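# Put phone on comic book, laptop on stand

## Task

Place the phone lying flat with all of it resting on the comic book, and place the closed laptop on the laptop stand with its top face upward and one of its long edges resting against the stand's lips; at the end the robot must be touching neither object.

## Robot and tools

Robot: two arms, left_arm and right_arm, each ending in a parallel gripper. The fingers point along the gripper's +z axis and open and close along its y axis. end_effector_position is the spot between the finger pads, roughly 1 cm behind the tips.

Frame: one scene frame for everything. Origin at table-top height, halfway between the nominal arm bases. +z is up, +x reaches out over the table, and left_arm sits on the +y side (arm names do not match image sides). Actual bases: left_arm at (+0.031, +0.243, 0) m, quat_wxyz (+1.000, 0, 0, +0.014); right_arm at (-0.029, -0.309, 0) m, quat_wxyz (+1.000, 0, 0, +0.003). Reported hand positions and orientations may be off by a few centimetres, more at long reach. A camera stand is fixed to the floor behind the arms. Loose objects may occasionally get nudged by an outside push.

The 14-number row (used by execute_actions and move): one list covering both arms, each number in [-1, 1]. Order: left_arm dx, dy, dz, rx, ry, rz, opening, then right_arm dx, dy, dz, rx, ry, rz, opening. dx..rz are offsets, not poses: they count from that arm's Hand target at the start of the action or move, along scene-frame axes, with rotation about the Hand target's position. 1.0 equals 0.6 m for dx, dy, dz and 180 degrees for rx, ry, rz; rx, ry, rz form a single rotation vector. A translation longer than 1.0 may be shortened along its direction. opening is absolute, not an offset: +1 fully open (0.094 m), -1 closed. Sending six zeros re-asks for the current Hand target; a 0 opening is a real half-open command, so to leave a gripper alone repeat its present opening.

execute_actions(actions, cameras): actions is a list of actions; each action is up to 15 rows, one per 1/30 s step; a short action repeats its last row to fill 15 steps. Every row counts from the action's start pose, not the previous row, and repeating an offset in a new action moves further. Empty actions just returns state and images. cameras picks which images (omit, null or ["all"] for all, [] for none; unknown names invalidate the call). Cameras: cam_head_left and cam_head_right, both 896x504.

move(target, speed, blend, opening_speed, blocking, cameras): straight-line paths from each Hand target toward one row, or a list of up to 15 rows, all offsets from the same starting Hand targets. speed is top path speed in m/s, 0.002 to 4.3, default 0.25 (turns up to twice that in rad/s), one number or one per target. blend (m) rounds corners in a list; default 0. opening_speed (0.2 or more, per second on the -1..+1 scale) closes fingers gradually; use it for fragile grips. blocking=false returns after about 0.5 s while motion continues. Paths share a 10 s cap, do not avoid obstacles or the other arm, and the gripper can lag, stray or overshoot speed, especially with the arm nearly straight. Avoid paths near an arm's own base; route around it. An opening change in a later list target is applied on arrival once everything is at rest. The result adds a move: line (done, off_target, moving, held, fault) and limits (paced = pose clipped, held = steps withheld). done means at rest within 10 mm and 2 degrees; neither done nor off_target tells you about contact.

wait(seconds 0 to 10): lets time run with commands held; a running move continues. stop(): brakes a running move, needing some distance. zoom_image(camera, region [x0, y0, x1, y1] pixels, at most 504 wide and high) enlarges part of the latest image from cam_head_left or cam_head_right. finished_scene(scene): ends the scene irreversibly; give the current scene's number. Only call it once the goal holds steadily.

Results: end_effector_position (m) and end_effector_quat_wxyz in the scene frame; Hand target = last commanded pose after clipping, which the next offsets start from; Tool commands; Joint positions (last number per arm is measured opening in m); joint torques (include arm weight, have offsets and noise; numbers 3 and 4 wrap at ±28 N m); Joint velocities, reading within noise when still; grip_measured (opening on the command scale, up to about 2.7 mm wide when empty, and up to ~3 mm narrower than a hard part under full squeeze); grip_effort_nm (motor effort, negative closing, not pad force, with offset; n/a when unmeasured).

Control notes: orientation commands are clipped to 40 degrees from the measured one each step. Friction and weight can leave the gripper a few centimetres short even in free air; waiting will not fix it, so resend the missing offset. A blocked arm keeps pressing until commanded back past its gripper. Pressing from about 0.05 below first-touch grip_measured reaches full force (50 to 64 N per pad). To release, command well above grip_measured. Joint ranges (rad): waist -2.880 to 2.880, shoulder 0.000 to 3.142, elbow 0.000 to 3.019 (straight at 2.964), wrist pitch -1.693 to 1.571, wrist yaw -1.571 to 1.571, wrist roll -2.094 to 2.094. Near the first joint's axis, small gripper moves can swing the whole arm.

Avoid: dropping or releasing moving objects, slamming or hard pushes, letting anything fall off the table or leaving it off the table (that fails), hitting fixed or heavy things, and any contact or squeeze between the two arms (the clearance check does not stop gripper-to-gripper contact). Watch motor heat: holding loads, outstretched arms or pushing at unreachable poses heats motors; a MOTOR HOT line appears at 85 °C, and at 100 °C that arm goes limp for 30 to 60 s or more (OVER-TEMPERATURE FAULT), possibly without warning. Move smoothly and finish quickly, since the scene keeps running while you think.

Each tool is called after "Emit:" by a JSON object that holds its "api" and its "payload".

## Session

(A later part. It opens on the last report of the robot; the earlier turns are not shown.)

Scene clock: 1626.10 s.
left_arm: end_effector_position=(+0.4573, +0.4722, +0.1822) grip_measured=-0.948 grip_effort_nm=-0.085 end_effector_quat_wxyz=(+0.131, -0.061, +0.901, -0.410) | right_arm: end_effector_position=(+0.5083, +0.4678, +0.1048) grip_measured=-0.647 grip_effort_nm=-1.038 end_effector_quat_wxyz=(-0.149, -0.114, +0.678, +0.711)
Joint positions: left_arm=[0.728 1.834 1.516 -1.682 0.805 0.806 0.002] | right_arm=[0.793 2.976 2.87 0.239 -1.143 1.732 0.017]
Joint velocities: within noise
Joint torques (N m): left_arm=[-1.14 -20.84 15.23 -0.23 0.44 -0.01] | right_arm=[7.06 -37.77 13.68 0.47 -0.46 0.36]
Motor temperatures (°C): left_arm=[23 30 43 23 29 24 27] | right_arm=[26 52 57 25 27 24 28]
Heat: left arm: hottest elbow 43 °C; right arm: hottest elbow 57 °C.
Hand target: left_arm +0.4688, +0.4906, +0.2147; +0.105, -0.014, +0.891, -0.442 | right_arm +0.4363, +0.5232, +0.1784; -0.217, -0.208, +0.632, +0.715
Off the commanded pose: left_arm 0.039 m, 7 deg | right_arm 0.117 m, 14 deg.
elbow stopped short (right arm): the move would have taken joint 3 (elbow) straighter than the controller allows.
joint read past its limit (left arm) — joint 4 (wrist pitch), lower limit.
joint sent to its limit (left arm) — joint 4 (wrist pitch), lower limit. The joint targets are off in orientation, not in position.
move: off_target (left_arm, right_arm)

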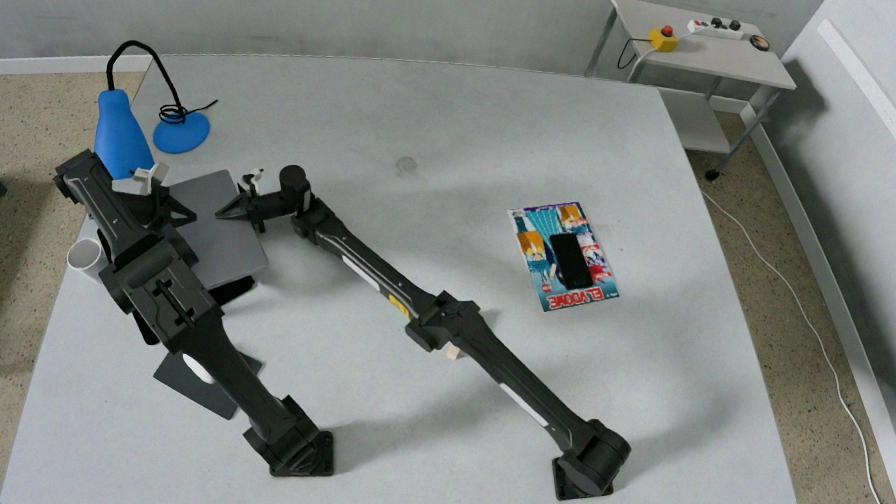

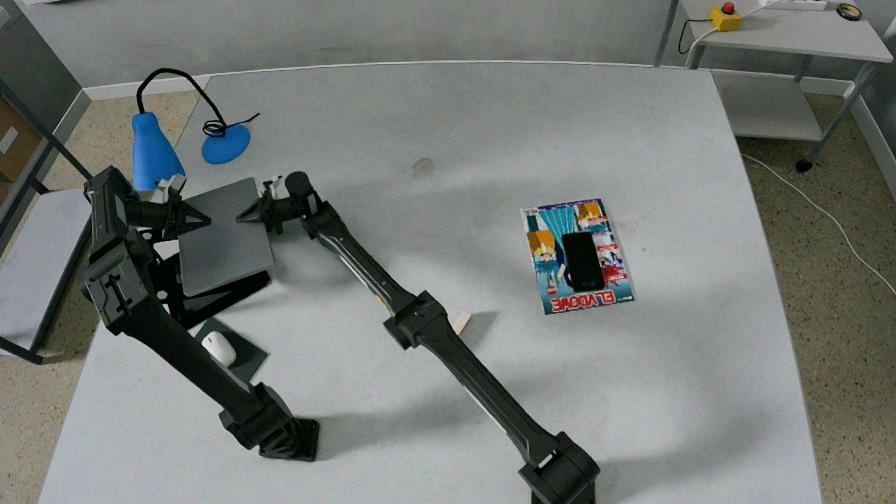

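Emit:
{"api": "move", "payload": {"target": [[0,0,0.05,0.1,0,0,-0.95,0.07,-0.05,-0.1,0.02,0,-0.04,-0.95],[-0.1,0.12,0.06,0.2,0,0,-0.95,0.07,-0.05,-0.1,0.02,0,-0.04,-0.95]], "speed": 0.15}}

Emit:
{"api": "zoom_image", "payload": {"camera": "cam_head_right", "region": [100, 140, 300, 320]}}

Emit:
{"api": "zoom_image", "payload": {"camera": "cam_head_left", "region": [50, 130, 260, 330]}}

Scene clock: 1637.07 s.
left_arm: end_effector_position=(+0.4035, +0.5482, +0.2258) grip_measured=-0.948 grip_effort_nm=-0.081 end_effector_quat_wxyz=(+0.078, +0.013, +0.981, -0.174) | right_arm: end_effector_position=(+0.5104, +0.4665, +0.0987) grip_measured=-0.651 grip_effort_nm=-1.043 end_effector_quat_wxyz=(-0.142, -0.105, +0.661, +0.729)
Joint positions: left_arm=[0.784 1.693 1.594 -1.63 0.352 0.867 0.002] | right_arm=[0.793 3.005 2.87 0.371 -1.111 1.818 0.016]
Joint velocities: within noise
Joint torques (N m): left_arm=[-0.21 -19.02 14.34 0.2 0.14 0.11] | right_arm=[3.72 -32.26 13.61 1.84 0.39 -0.11]
Motor temperatures (°C): left_arm=[23 31 43 23 29 24 27] | right_arm=[27 54 58 25 27 24 28]
Heat: left arm: hottest elbow 43 °C; right arm: hottest elbow 58 °C.
Hand target: left_arm +0.4088, +0.5625, +0.2507; +0.104, +0.019, +0.984, -0.145 | right_arm +0.4783, +0.4931, +0.1183; -0.165, -0.175, +0.621, +0.746
Off the commanded pose: left_arm 0.029 m, 5 deg | right_arm 0.046 m, 10 deg.
elbow stopped short (right arm): the move would have taken joint 3 (elbow) straighter than the controller allows.
move: off_target (left_arm, right_arm)

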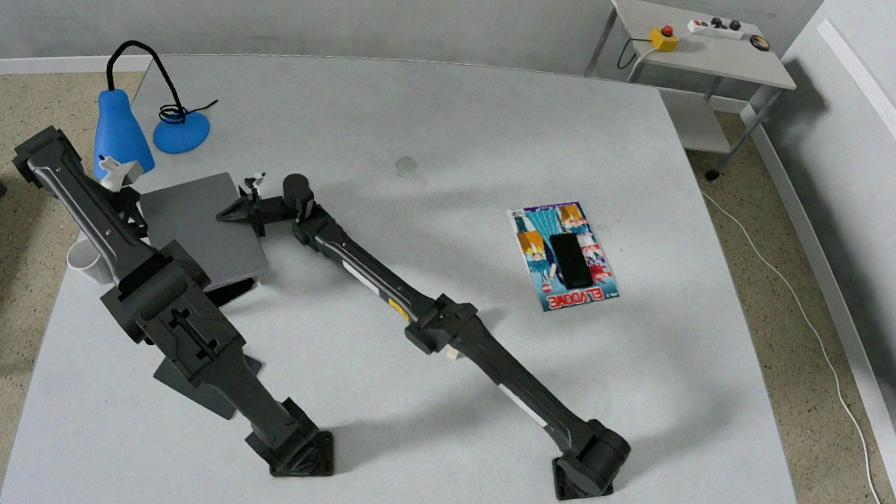

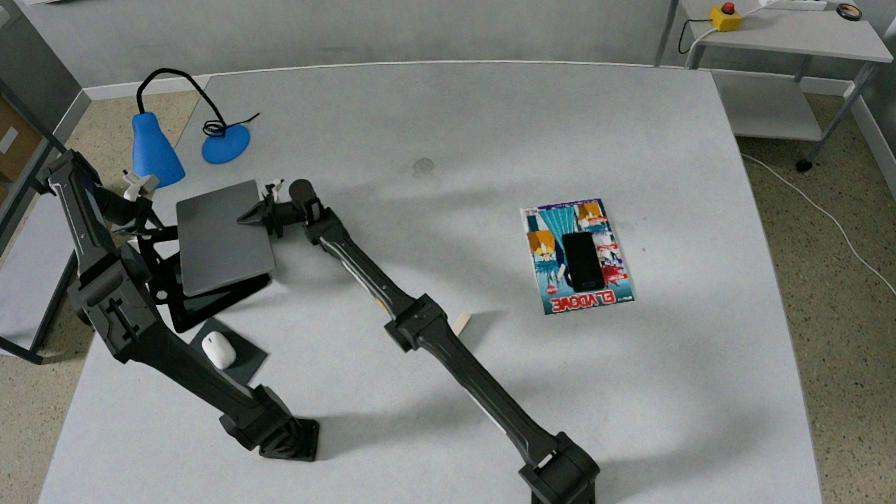

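Scaled by 2.520.

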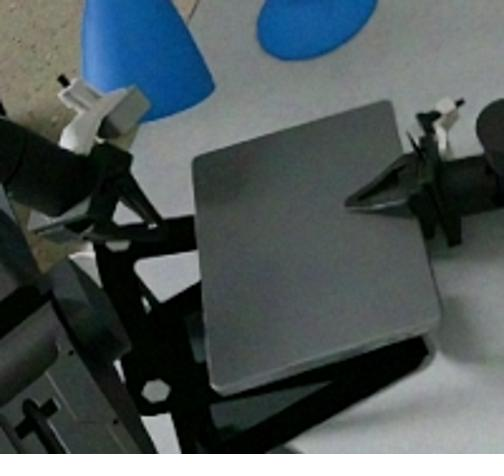

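Scaled by 2.400.

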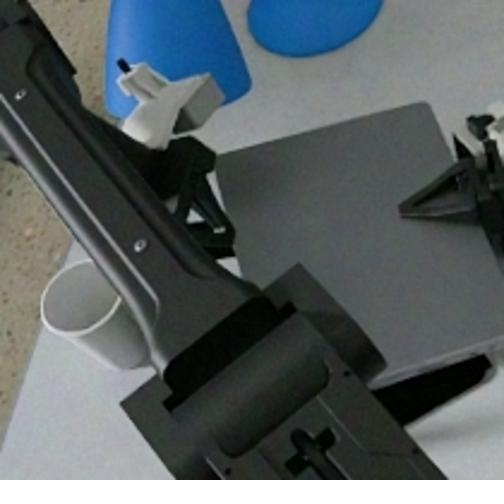

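Emit:
{"api": "move", "payload": {"target": [[0.035,0.09,0,0,0,0,-0.95,0,0,-0.05,0,0,0,-0.95],[0.035,0.09,-0.1,0,0,0,-0.95,0,0,-0.05,0,0,0,-0.95]], "speed": 0.12}}

Emit:
{"api": "zoom_image", "payload": {"camera": "cam_head_right", "region": [100, 140, 300, 320]}}

Scene clock: 1642.80 s.
left_arm: end_effector_position=(+0.4333, +0.6115, +0.1983) grip_measured=-0.948 grip_effort_nm=-0.085 end_effector_quat_wxyz=(+0.105, +0.020, +0.984, -0.145) | right_arm: end_effector_position=(+0.5108, +0.4663, +0.0937) grip_measured=-0.651 grip_effort_nm=-1.043 end_effector_quat_wxyz=(-0.141, -0.101, +0.658, +0.732)
Joint positions: left_arm=[0.823 1.831 1.715 -1.546 0.349 0.908 0.002] | right_arm=[0.793 3.015 2.87 0.396 -1.101 1.833 0.016]
Joint velocities: within noise
Joint torques (N m): left_arm=[-0.15 -19.19 9.43 0.49 0.17 0.12] | right_arm=[3.72 -30.04 13.61 1.5 0.5 -0.39]
Motor temperatures (°C): left_arm=[23 31 43 23 29 24 27] | right_arm=[27 53 59 25 27 24 29]
Heat: left arm: hottest elbow 43 °C; right arm: hottest elbow 59 °C.
Hand target: left_arm +0.4299, +0.6165, +0.1907; +0.104, +0.019, +0.984, -0.145 | right_arm +0.4784, +0.4931, +0.0884; -0.165, -0.175, +0.621, +0.746
Off the commanded pose: left_arm 0.010 m, 0 deg | right_arm 0.043 m, 10 deg.
elbow stopped short (right arm): the move would have taken joint 3 (elbow) straighter than the controller allows.
move: off_target (right_arm)

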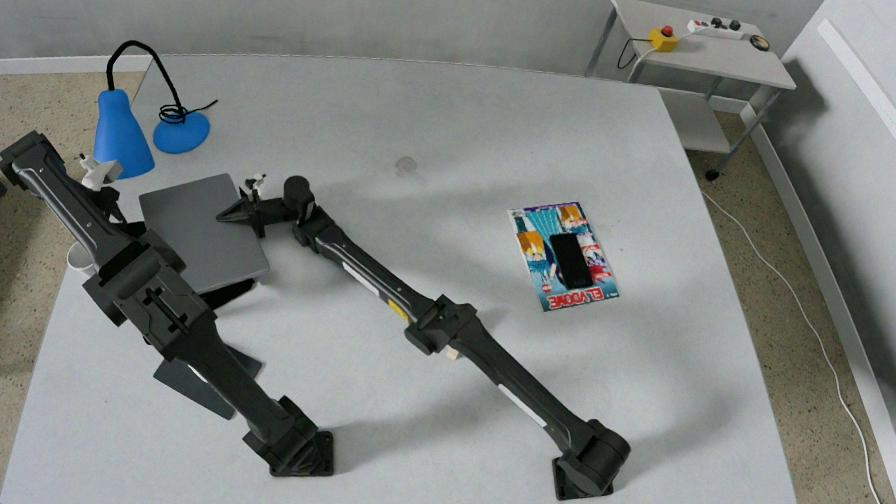

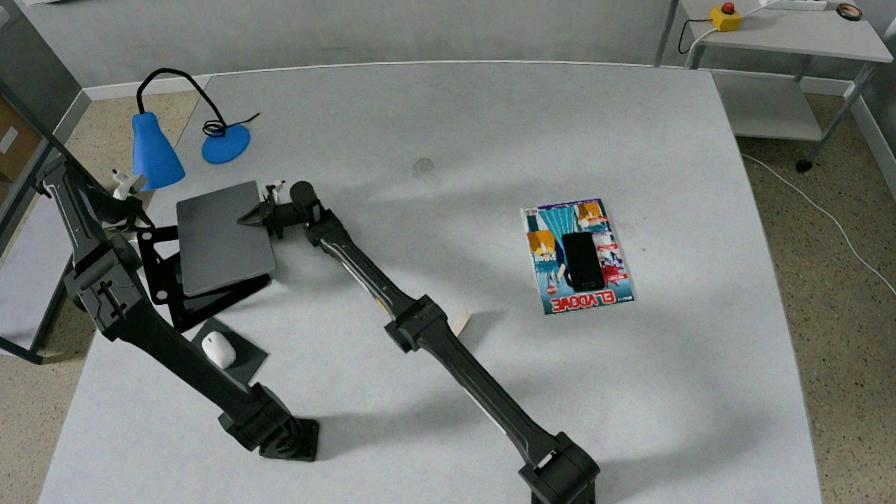

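Scaled by 2.520.

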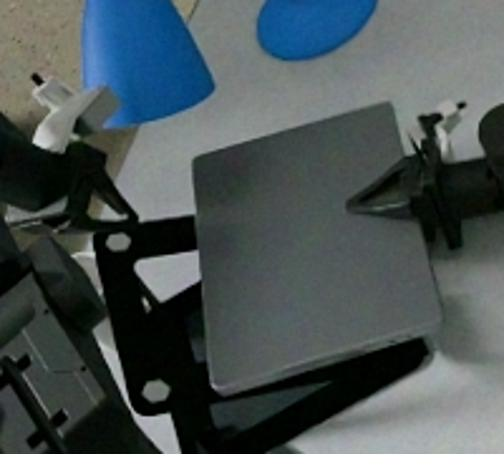

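Emit:
{"api": "move", "payload": {"target": [0,0,0.08,0.08,0,0,-0.95,0,0,0,0,0,0,-0.95], "speed": 0.2, "cameras": []}}

Emit:
{"api": "move", "payload": {"target": [0,0,0,0,0,0.62,0.7,0,0,0,0,0,0,-0.95], "speed": 0.5}}

Emit:
{"api": "zoom_image", "payload": {"camera": "cam_head_right", "region": [100, 140, 300, 320]}}

Scene clock: 1652.47 s.
left_arm: end_effector_position=(+0.4264, +0.6208, +0.2366) grip_measured=-0.948 grip_effort_nm=-0.085 end_effector_quat_wxyz=(+0.097, +0.030, +0.994, -0.027) | right_arm: end_effector_position=(+0.5106, +0.4663, +0.0933) grip_measured=-0.651 grip_effort_nm=-1.038 end_effector_quat_wxyz=(-0.140, -0.100, +0.657, +0.734)
Joint positions: left_arm=[0.792 1.713 1.674 -1.442 0.182 0.873 0.002] | right_arm=[0.794 3.017 2.87 0.407 -1.098 1.841 0.016]
Joint velocities: within noise
Joint torques (N m): left_arm=[-2.26 -19.19 9.73 0.83 0.11 -0.1] | right_arm=[3.72 -30.1 13.6 1.2 0.44 -0.45]
Motor temperatures (°C): left_arm=[23 31 42 23 28 24 27] | right_arm=[27 52 59 25 27 24 29]
Heat: left arm: hottest elbow 42 °C; right arm: hottest elbow 59 °C.
Hand target: left_arm +0.4300, +0.6164, +0.2386; +0.101, +0.032, +0.994, -0.021 | right_arm +0.4783, +0.4931, +0.0884; -0.165, -0.175, +0.621, +0.746
Off the commanded pose: left_arm 0.006 m, 1 deg | right_arm 0.042 m, 10 deg.
elbow stopped short (right arm): the move would have taken joint 3 (elbow) straighter than the controller allows.
move: off_target (right_arm)
No camera images: "cameras" was empty.

Scene clock: 1655.57 s.
left_arm: end_effector_position=(+0.4116, +0.6107, +0.2176) grip_measured=+0.698 grip_effort_nm=0.120 end_effector_quat_wxyz=(-0.051, +0.806, -0.585, -0.076) | right_arm: end_effector_position=(+0.5106, +0.4661, +0.0929) grip_measured=-0.651 grip_effort_nm=-1.038 end_effector_quat_wxyz=(-0.140, -0.100, +0.656, +0.735)
Joint positions: left_arm=[0.684 1.684 1.589 -1.409 -0.171 -1.167 0.08] | right_arm=[0.794 3.019 2.87 0.415 -1.097 1.846 0.016]
Joint velocities: within noise
Joint torques (N m): left_arm=[-2.78 -16.56 16.39 0.03 -0.33 -0.09] | right_arm=[3.72 -30.27 13.6 0.96 0.38 -0.49]
Motor temperatures (°C): left_arm=[23 31 42 23 28 24 27] | right_arm=[27 51 59 25 26 24 29]
Heat: left arm: hottest elbow 42 °C; right arm: hottest elbow 59 °C.
Hand target: left_arm +0.4298, +0.6165, +0.2386; -0.074, +0.804, -0.585, -0.072 | right_arm +0.4785, +0.4930, +0.0883; -0.165, -0.175, +0.621, +0.746
Off the commanded pose: left_arm 0.029 m, 3 deg | right_arm 0.042 m, 10 deg.
elbow stopped short (right arm): the move would have taken joint 3 (elbow) straighter than the controller allows.
move: off_target (left_arm, right_arm)

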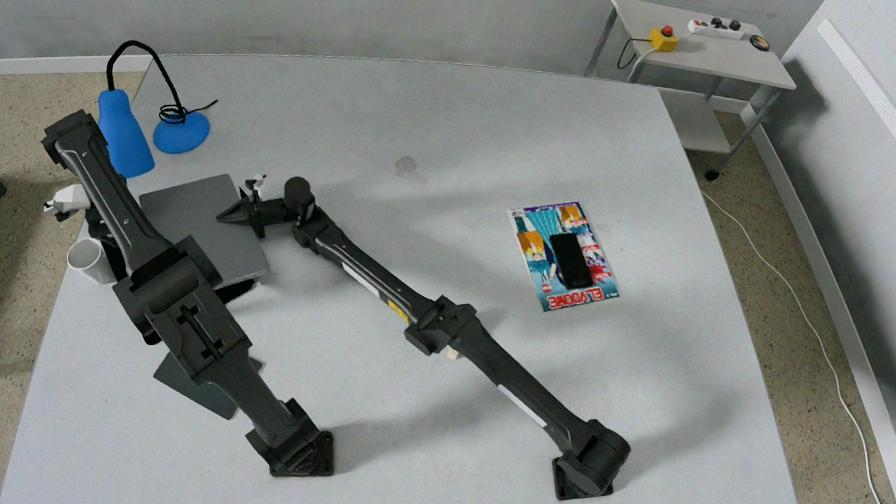

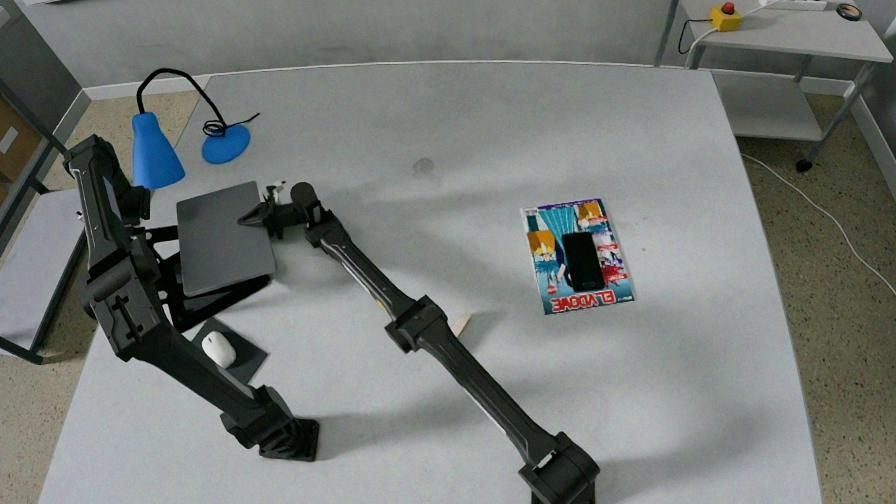

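Scaled by 2.520.

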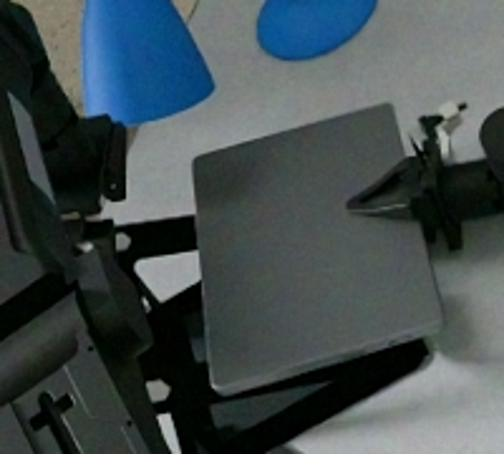

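Emit:
{"api": "move", "payload": {"target": [[0.04,0,-0.05,0,0,0,0.7,0,-0.04,0,0,0,0,-0.95],[0.04,0,-0.13,0,0,0,0.7,0,-0.04,0,0,0,0,-0.95]], "speed": 0.12}}

Emit:
{"api": "zoom_image", "payload": {"camera": "cam_head_right", "region": [100, 140, 300, 320]}}

Emit:
{"api": "zoom_image", "payload": {"camera": "cam_head_left", "region": [40, 130, 250, 330]}}

Scene clock: 1661.67 s.
left_arm: end_effector_position=(+0.4488, +0.6205, +0.1680) grip_measured=+0.698 grip_effort_nm=0.125 end_effector_quat_wxyz=(-0.074, +0.806, -0.584, -0.071) | right_arm: end_effector_position=(+0.5081, +0.4584, +0.0892) grip_measured=-0.653 grip_effort_nm=-1.043 end_effector_quat_wxyz=(-0.150, -0.113, +0.650, +0.737)
Joint positions: left_arm=[0.653 1.767 1.564 -1.26 -0.175 -1.197 0.08] | right_arm=[0.787 3.03 2.87 0.472 -1.133 1.885 0.016]
Joint velocities: within noise
Joint torques (N m): left_arm=[-1.85 -17.38 9.69 0.88 -0.33 -0.09] | right_arm=[2.55 -30.15 13.56 2.54 -0.95 -0.1]
Motor temperatures (°C): left_arm=[23 31 43 23 28 24 27] | right_arm=[27 51 59 25 26 24 29]
Heat: left arm: hottest elbow 43 °C; right arm: hottest elbow 59 °C.
Hand target: left_arm +0.4538, +0.6165, +0.1606; -0.074, +0.804, -0.585, -0.072 | right_arm +0.4785, +0.4690, +0.0883; -0.165, -0.174, +0.621, +0.746
Off the commanded pose: left_arm 0.010 m, 0 deg | right_arm 0.031 m, 8 deg.
elbow stopped short (right arm): the move would have taken joint 3 (elbow) straighter than the controller allows.
move: off_target (right_arm)

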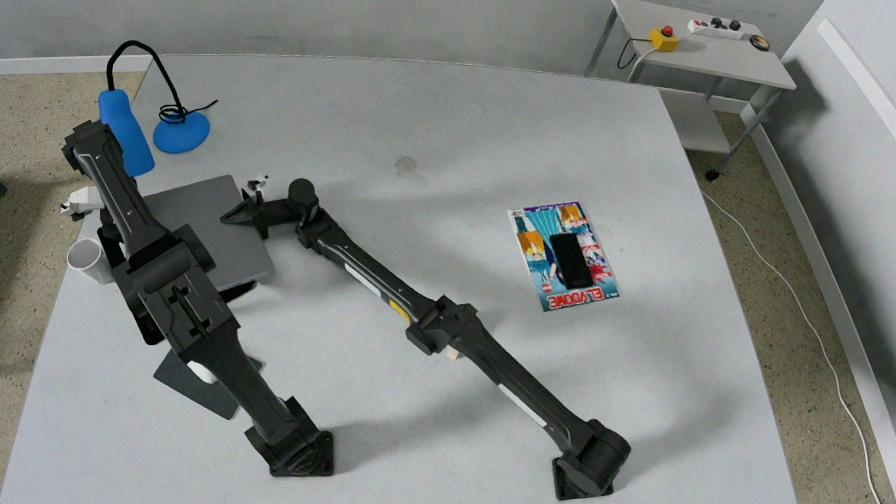

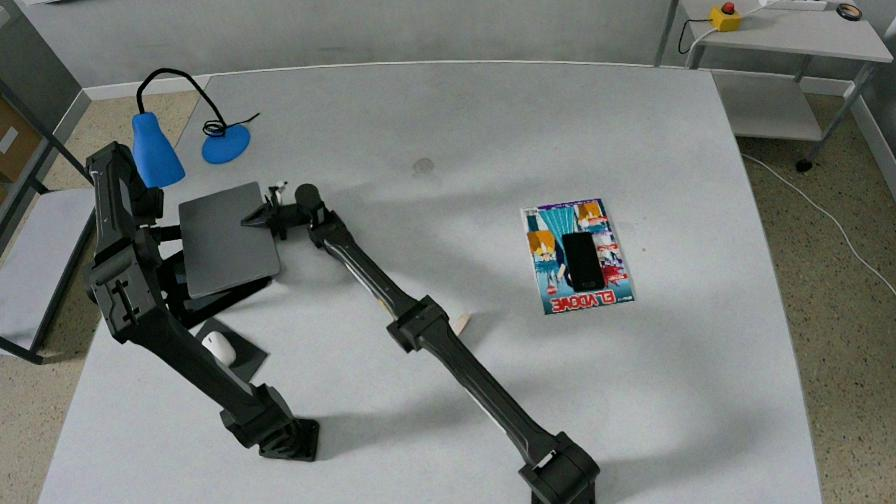

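Scaled by 2.520.

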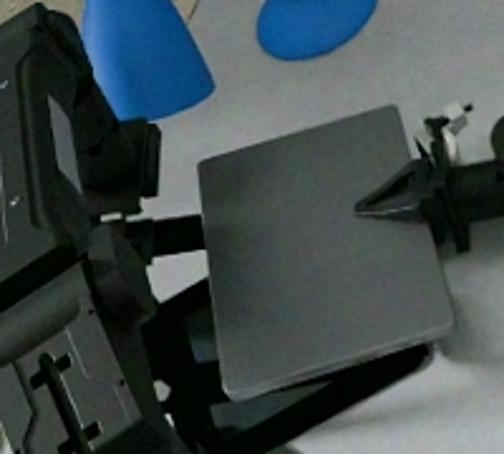

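Scaled by 2.400.

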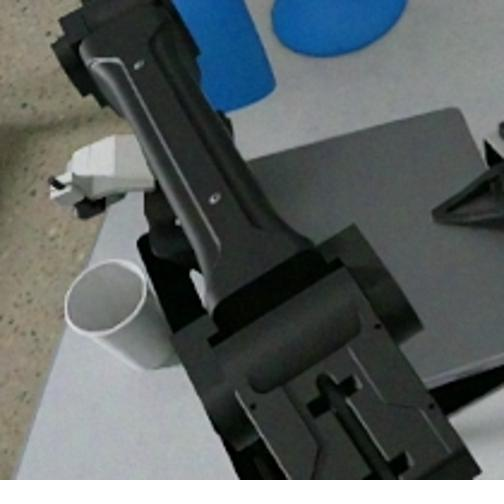

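Emit:
{"api": "move", "payload": {"target": [[0.0,0,-0.065,0,0,0,0.7,0,0,0,0,0,0,-0.95],[0.0,0,-0.065,0,0,0,-0.95,0,0,0,0,0,0,-0.95]], "speed": 0.08, "opening_speed": 1.5}}

Emit:
{"api": "zoom_image", "payload": {"camera": "cam_head_right", "region": [100, 140, 300, 320]}}

Scene clock: 1666.33 s.
left_arm: end_effector_position=(+0.4491, +0.6207, +0.1278) grip_measured=-0.947 grip_effort_nm=-0.090 end_effector_quat_wxyz=(-0.073, +0.806, -0.583, -0.071) | right_arm: end_effector_position=(+0.5081, +0.4584, +0.0892) grip_measured=-0.653 grip_effort_nm=-1.038 end_effector_quat_wxyz=(-0.150, -0.113, +0.650, +0.737)
Joint positions: left_arm=[0.653 1.795 1.495 -1.165 -0.175 -1.197 0.002] | right_arm=[0.787 3.03 2.87 0.473 -1.133 1.885 0.016]
Joint velocities: within noise
Joint torques (N m): left_arm=[-2.32 -18.84 9.39 1.05 -0.3 -0.08] | right_arm=[2.55 -30.1 13.53 2.54 -0.95 -0.09]
Motor temperatures (°C): left_arm=[23 31 42 23 28 24 27] | right_arm=[26 52 60 25 27 24 29]
Heat: left arm: hottest elbow 42 °C; right arm: hottest elbow 60 °C.
Hand target: left_arm +0.4539, +0.6165, +0.1216; -0.074, +0.805, -0.585, -0.072 | right_arm +0.4785, +0.4690, +0.0883; -0.165, -0.175, +0.621, +0.746
Off the commanded pose: left_arm 0.009 m, 0 deg | right_arm 0.031 m, 8 deg.
elbow stopped short (right arm): the move would have taken joint 3 (elbow) straighter than the controller allows.
move: off_target (right_arm)

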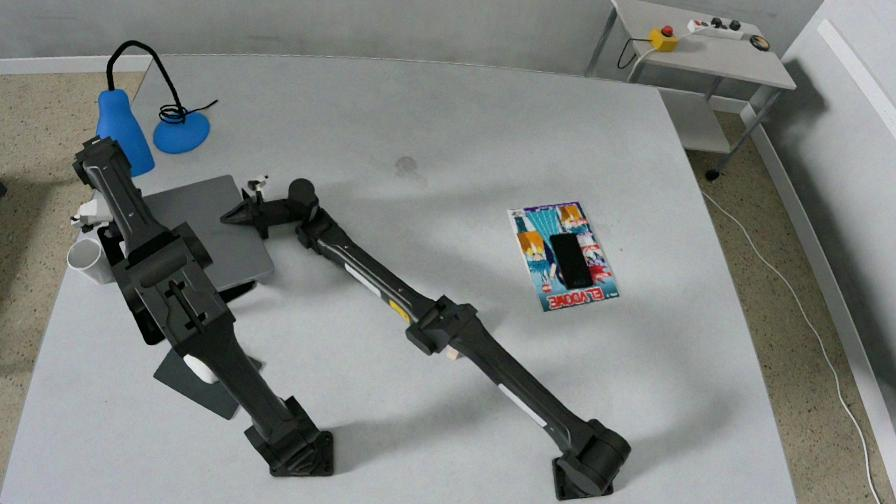

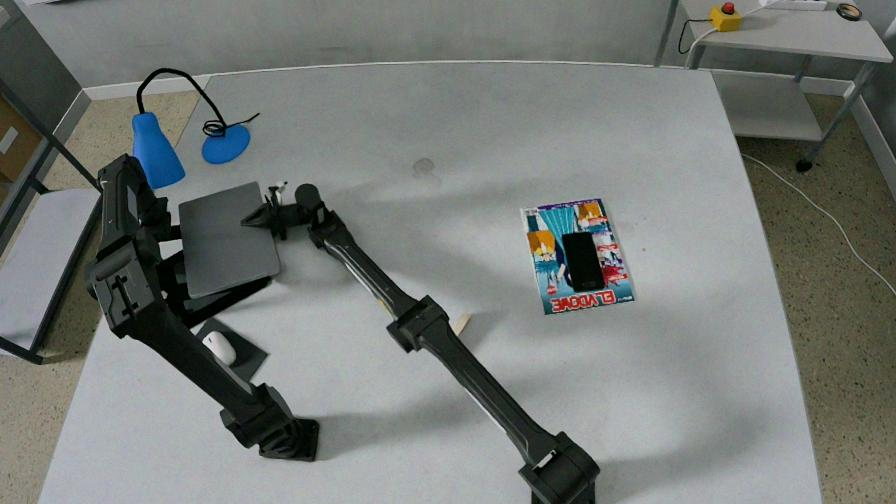

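Scaled by 2.520.

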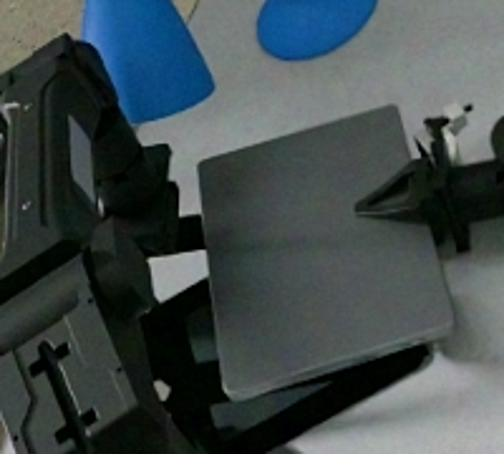

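Emit:
{"api": "move", "payload": {"target": [[0.0,0,-0.07,0,0,0,-0.95,0,0,0,0,0,0,-0.95],[-0.01,-0.08,-0.07,0,0,0,-0.95,0,-0.06,0,0,0,0,-0.95]], "speed": 0.08}}

Emit:
{"api": "zoom_image", "payload": {"camera": "cam_head_right", "region": [100, 140, 300, 320]}}

Scene clock: 1675.53 s.
left_arm: end_effector_position=(+0.4396, +0.5920, +0.1053) grip_measured=-0.949 grip_effort_nm=-0.051 end_effector_quat_wxyz=(-0.097, +0.813, -0.569, -0.074) | right_arm: end_effector_position=(+0.4830, +0.4290, +0.1007) grip_measured=-0.661 grip_effort_nm=-1.038 end_effector_quat_wxyz=(-0.179, -0.186, +0.630, +0.733)
Joint positions: left_arm=[0.614 1.731 1.339 -1.038 -0.202 -1.264 0.002] | right_arm=[0.773 2.94 2.677 0.773 -1.285 2.016 0.016]
Joint velocities: within noise
Joint torques (N m): left_arm=[-4.48 -15.15 7.53 0.84 0.46 -0.07] | right_arm=[1.14 -31.56 7.15 3.43 1.86 0.24]
Motor temperatures (°C): left_arm=[23 31 40 23 28 24 27] | right_arm=[26 54 59 25 27 24 29]
Heat: left arm: hottest elbow 40 °C; right arm: hottest elbow 59 °C.
Hand target: left_arm +0.4479, +0.5685, +0.0796; -0.074, +0.805, -0.585, -0.072 | right_arm +0.4784, +0.4331, +0.0886; -0.165, -0.175, +0.621, +0.746
Off the commanded pose: left_arm 0.036 m, 3 deg | right_arm 0.014 m, 3 deg.
elbow stopped short (right arm): the move would have taken joint 3 (elbow) straighter than the controller allows.
move: off_target (left_arm, right_arm)

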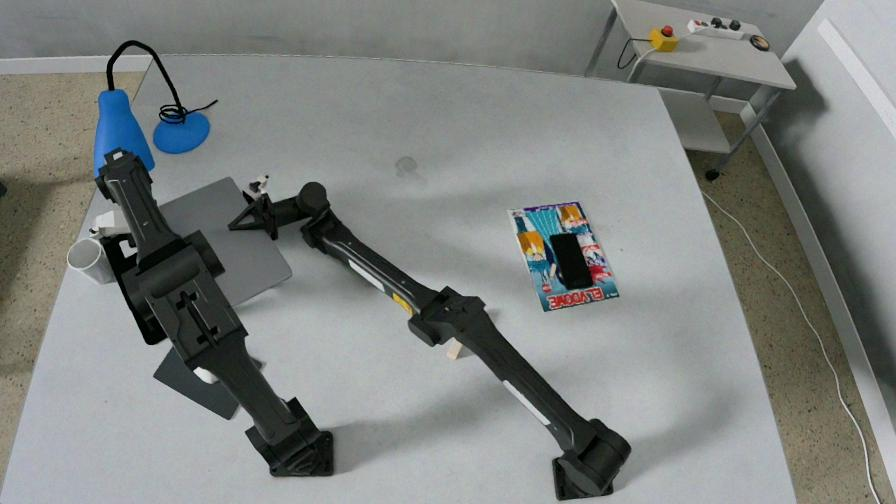

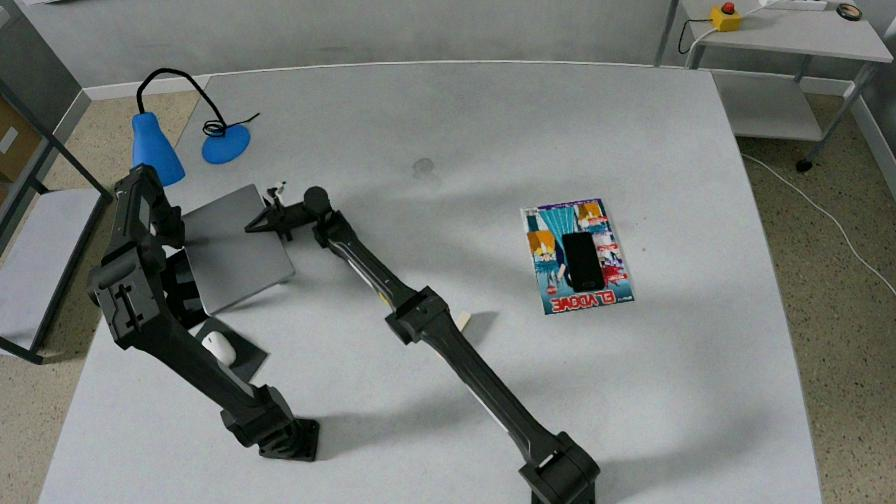

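Scaled by 2.520.

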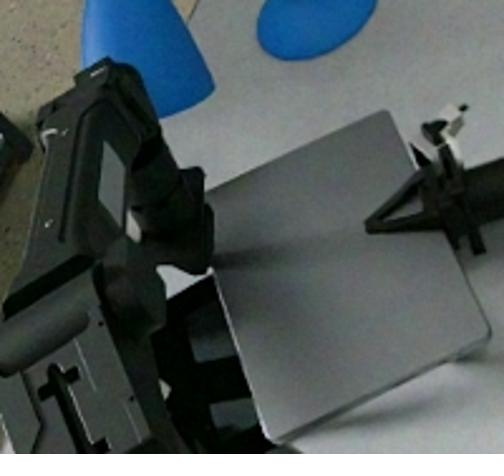

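Emit:
{"api": "move", "payload": {"target": [[0,0,0.2,0,0,0,-0.95,0,-0.03,0.13,0,0,0,-0.95],[0,0,0.2,0,0,0,-0.95,0,-0.5,0.13,0,0,-0.12,-0.95],[0,0,0.2,0,0,0,-0.95,0,-0.5,-0.04,0,0,-0.12,-0.95]], "speed": 0.15}}

Emit:
{"api": "zoom_image", "payload": {"camera": "cam_head_right", "region": [100, 140, 300, 340]}}

Scene clock: 1683.57 s.
left_arm: end_effector_position=(+0.4283, +0.5620, +0.1705) grip_measured=-0.949 grip_effort_nm=-0.051 end_effector_quat_wxyz=(-0.044, +0.805, -0.586, -0.083) | right_arm: end_effector_position=(+0.4603, +0.1334, +0.0833) grip_measured=-0.661 grip_effort_nm=-1.043 end_effector_quat_wxyz=(-0.031, -0.064, +0.655, +0.753)
Joint positions: left_arm=[0.586 1.676 1.452 -1.317 -0.186 -1.265 0.002] | right_arm=[0.483 2.304 1.241 1.44 -1.197 1.868 0.016]
Joint velocities: within noise
Joint torques (N m): left_arm=[-2.55 -16.85 16.31 -0.1 -0.1 -0.06] | right_arm=[-0.32 -17.03 8.92 3.32 1 0.46]
Motor temperatures (°C): left_arm=[23 31 40 23 28 23 27] | right_arm=[26 53 55 25 28 24 29]
Heat: left arm: hottest elbow 40 °C; right arm: hottest elbow 55 °C.
Hand target: left_arm +0.4479, +0.5686, +0.1997; -0.074, +0.805, -0.585, -0.072 | right_arm +0.4784, +0.1330, +0.0646; -0.022, -0.055, +0.642, +0.764
Off the commanded pose: left_arm 0.036 m, 4 deg | right_arm 0.026 m, 2 deg.
move: off_target (left_arm, right_arm)

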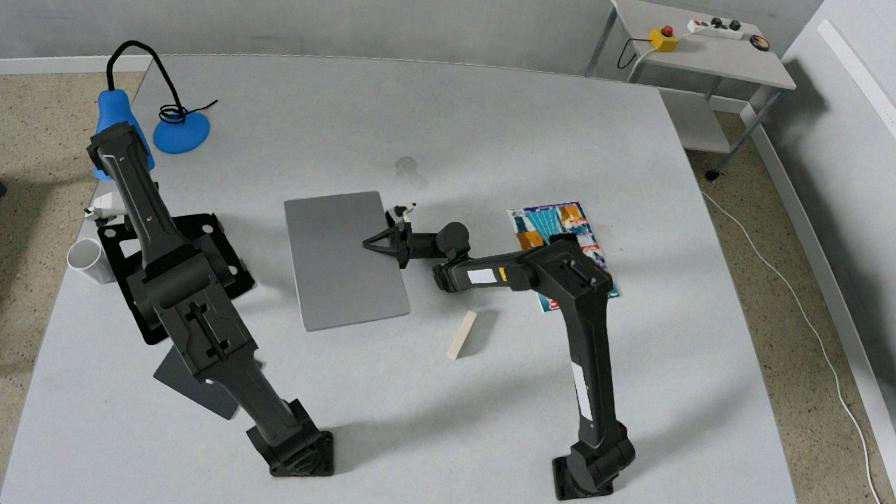

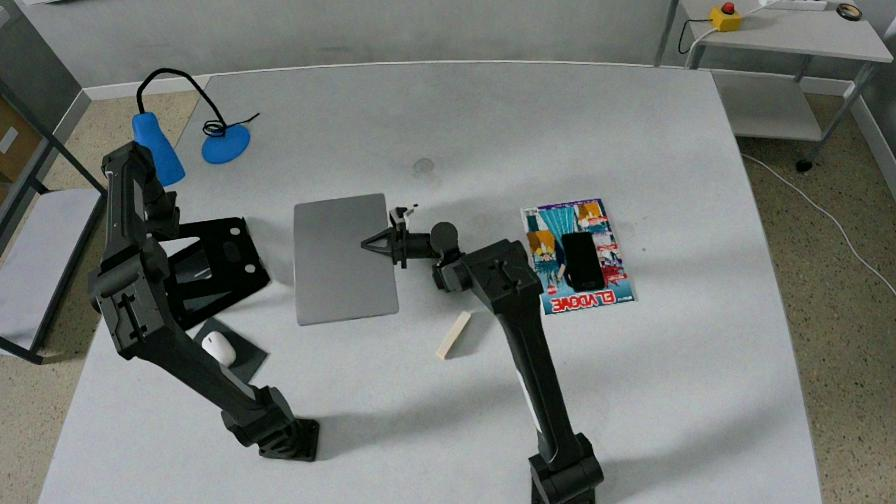

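Scaled by 2.520.

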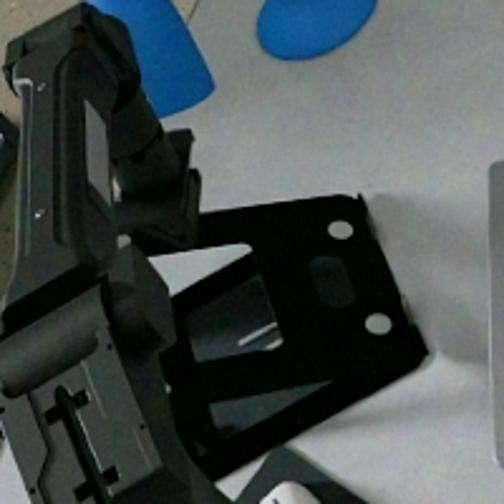

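Emit:
{"api": "move", "payload": {"target": [[-0.03,0,-0.0,0,0,0,-0.95,0,0,0,0,0,0,-0.95],[-0.03,0,-0.21,0,0,0,-0.95,0,0,0,0,0,0,-0.95]], "speed": 0.1}}

Emit:
{"api": "zoom_image", "payload": {"camera": "cam_head_right", "region": [100, 140, 300, 340]}}

Scene clock: 1691.37 s.
left_arm: end_effector_position=(+0.4327, +0.5650, +0.0793) grip_measured=-0.949 grip_effort_nm=-0.046 end_effector_quat_wxyz=(-0.075, +0.804, -0.585, -0.072) | right_arm: end_effector_position=(+0.4600, +0.1333, +0.0834) grip_measured=-0.661 grip_effort_nm=-1.033 end_effector_quat_wxyz=(-0.031, -0.065, +0.654, +0.753)
Joint positions: left_arm=[0.586 1.73 1.267 -1.011 -0.186 -1.26 0.002] | right_arm=[0.483 2.304 1.241 1.443 -1.198 1.868 0.016]
Joint velocities: within noise
Joint torques (N m): left_arm=[-0.79 -16.32 8.69 1.02 -0.16 0.1] | right_arm=[-0.26 -17.03 8.94 3.36 1.03 0.48]
Motor temperatures (°C): left_arm=[23 31 41 23 28 23 27] | right_arm=[26 51 53 26 28 24 29]
Heat: left arm: hottest elbow 41 °C; right arm: hottest elbow 53 °C.
Hand target: left_arm +0.4299, +0.5686, +0.0737; -0.074, +0.805, -0.585, -0.072 | right_arm +0.4784, +0.1330, +0.0644; -0.022, -0.055, +0.643, +0.764
Off the commanded pose: left_arm 0.007 m, 0 deg | right_arm 0.026 m, 2 deg.
move: off_target (right_arm)

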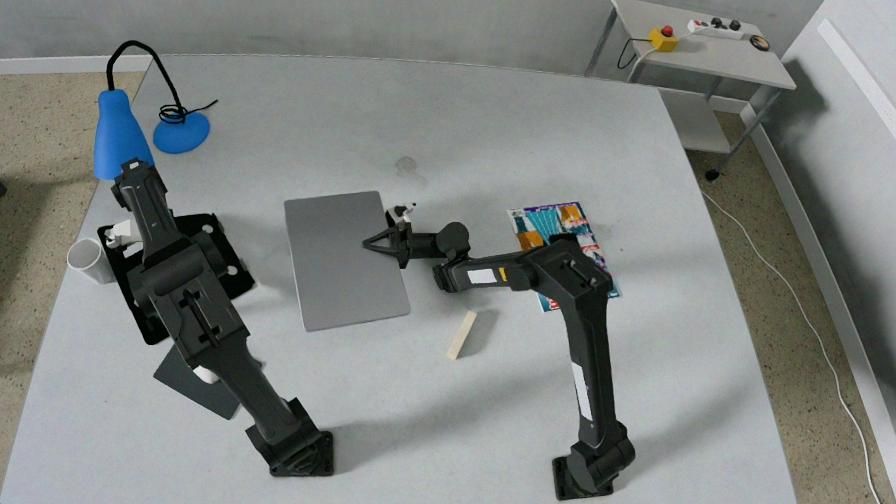

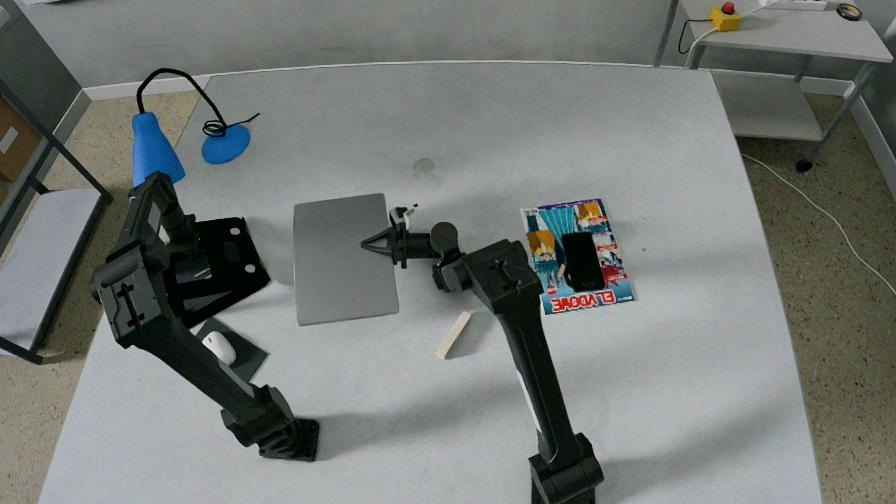

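Scaled by 2.520.

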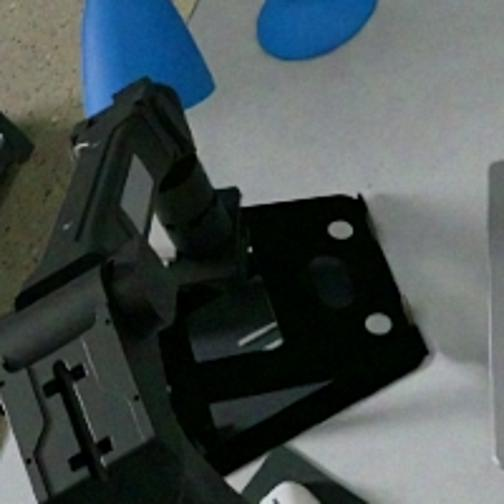

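Emit:
{"api": "move", "payload": {"target": [[0,0,-0.03,0,0,0,-0.95,0,-0.1,0,0,0,0,-0.95],[0,-0.2,-0.03,0,0,0,-0.95,0,-0.1,0,0,0,0,-0.95]], "speed": 0.1}}

Emit:
{"api": "zoom_image", "payload": {"camera": "cam_head_right", "region": [120, 140, 340, 340]}}

Scene clock: 1696.47 s.
left_arm: end_effector_position=(+0.4292, +0.4665, +0.0581) grip_measured=-0.949 grip_effort_nm=-0.051 end_effector_quat_wxyz=(-0.079, +0.812, -0.574, -0.075) | right_arm: end_effector_position=(+0.4569, +0.1084, +0.0849) grip_measured=-0.661 grip_effort_nm=-1.038 end_effector_quat_wxyz=(-0.032, -0.098, +0.655, +0.748)
Joint positions: left_arm=[0.405 1.64 1.083 -0.95 -0.209 -1.47 0.002] | right_arm=[0.442 2.303 1.231 1.525 -1.288 1.903 0.016]
Joint velocities: within noise
Joint torques (N m): left_arm=[-3.66 -15.85 7.27 0.25 0.19 -0.04] | right_arm=[-3.72 -19.78 3.3 2.92 1.28 0.48]
Motor temperatures (°C): left_arm=[23 31 41 23 28 23 27] | right_arm=[26 50 51 26 28 24 29]
Heat: left arm: hottest elbow 41 °C; right arm: hottest elbow 51 °C.
Hand target: left_arm +0.4298, +0.4486, +0.0557; -0.074, +0.804, -0.585, -0.072 | right_arm +0.4785, +0.0730, +0.0645; -0.022, -0.055, +0.642, +0.764
Off the commanded pose: left_arm 0.018 m, 2 deg | right_arm 0.046 m, 6 deg.
joint sent to its limit (right arm) — joint 4 (wrist pitch), upper limit. The joint targets still meet the commanded pose.
move: off_target (left_arm, right_arm)

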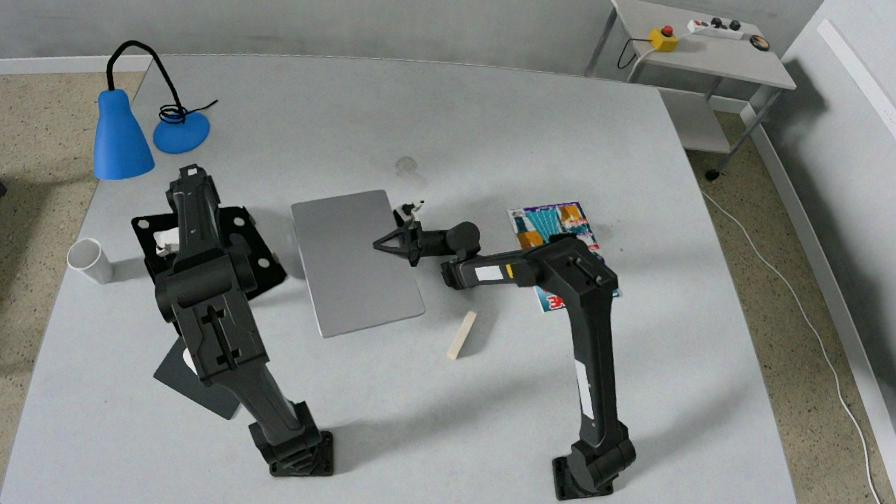

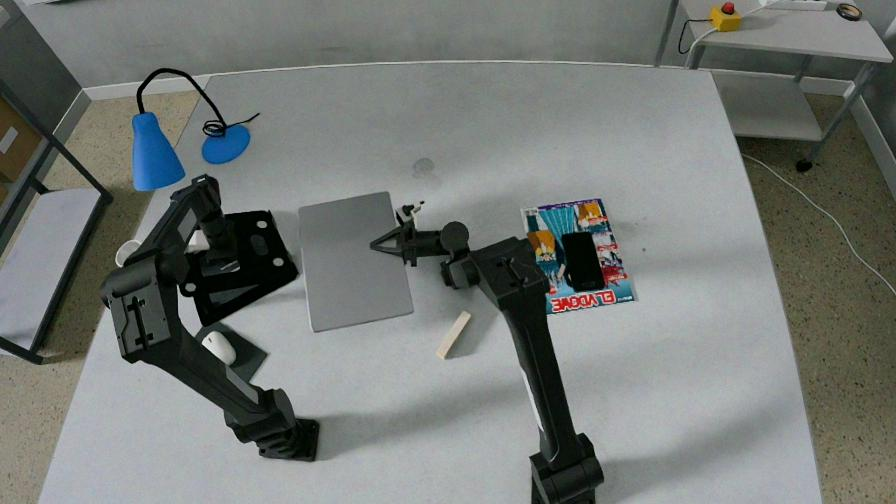

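Scaled by 2.291.

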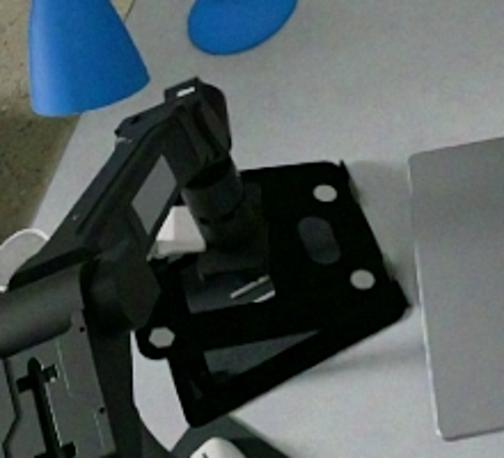

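Emit:
{"api": "move", "payload": {"target": [[0,0.02,0,0,0,0,0.1,0,0,0,0,0,0,-0.95],[0,-0.04,0,0,0,-0.13,0.1,0,0,0,0,0,0,-0.95]], "speed": 0.2, "opening_speed": 1}}

Emit:
{"api": "zoom_image", "payload": {"camera": "cam_head_right", "region": [120, 140, 340, 340]}}

Scene clock: 1704.57 s.
left_arm: end_effector_position=(+0.4295, +0.4448, +0.0612) grip_measured=+0.098 grip_effort_nm=0.129 end_effector_quat_wxyz=(-0.095, +0.689, -0.715, -0.062) | right_arm: end_effector_position=(+0.4568, +0.1083, +0.0849) grip_measured=-0.661 grip_effort_nm=-1.038 end_effector_quat_wxyz=(-0.032, -0.098, +0.655, +0.748)
Joint positions: left_arm=[0.37 1.574 1.008 -0.871 -0.183 -1.122 0.052] | right_arm=[0.442 2.302 1.23 1.525 -1.288 1.903 0.016]
Joint velocities: within noise
Joint torques (N m): left_arm=[-4.54 -14.8 6.86 1.02 0.43 0.2] | right_arm=[-3.84 -19.78 3.36 2.93 1.28 0.48]
Motor temperatures (°C): left_arm=[23 31 40 23 28 23 27] | right_arm=[26 50 49 26 29 24 29]
Heat: left arm: hottest elbow 40 °C; right arm: hottest shoulder 50 °C.
Hand target: left_arm +0.4298, +0.4245, +0.0556; -0.087, +0.669, -0.736, -0.055 | right_arm +0.4784, +0.0730, +0.0645; -0.022, -0.055, +0.642, +0.764
Off the commanded pose: left_arm 0.021 m, 3 deg | right_arm 0.046 m, 6 deg.
joint sent to its limit (right arm) — joint 4 (wrist pitch), upper limit. The joint targets still meet the commanded pose.
move: off_target (left_arm, right_arm)

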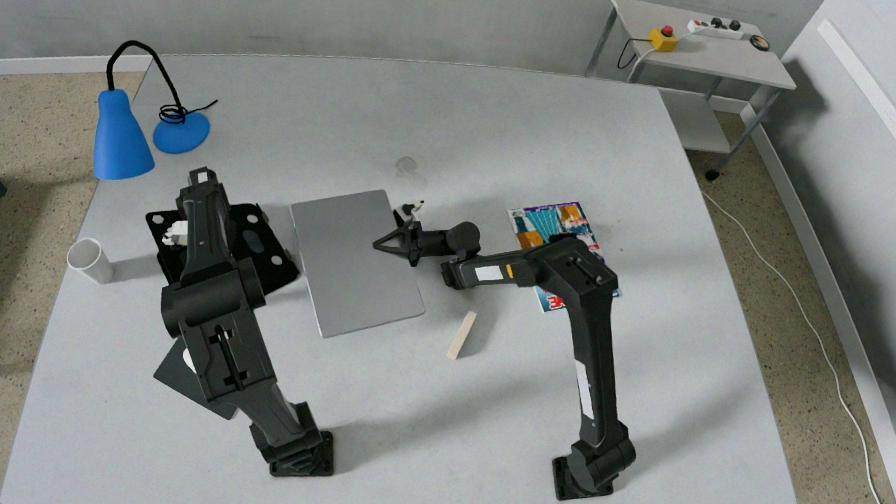

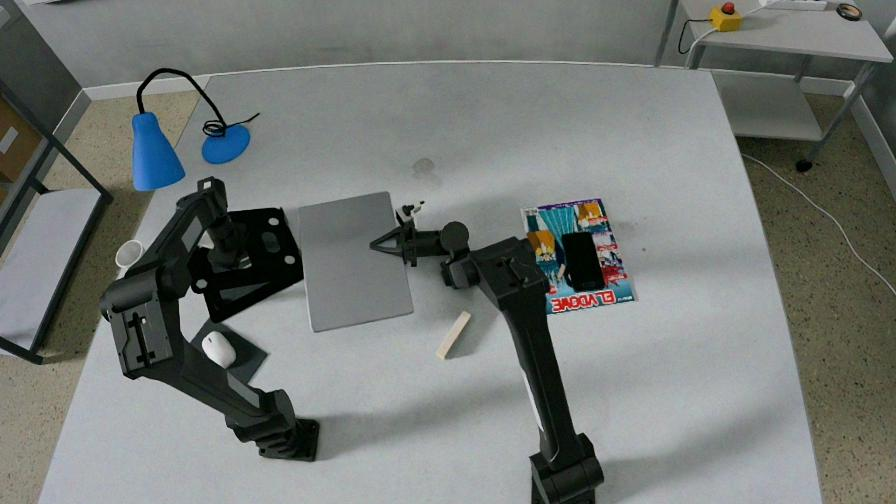

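Scaled by 2.291.

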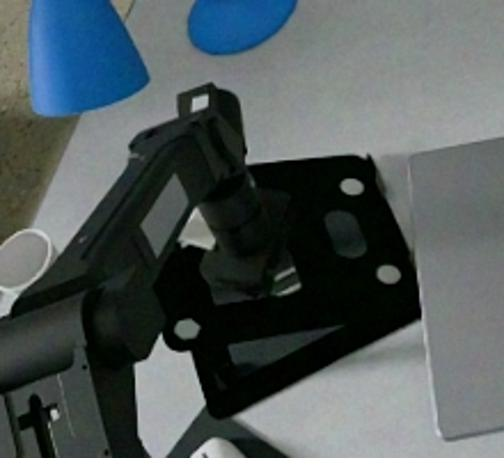

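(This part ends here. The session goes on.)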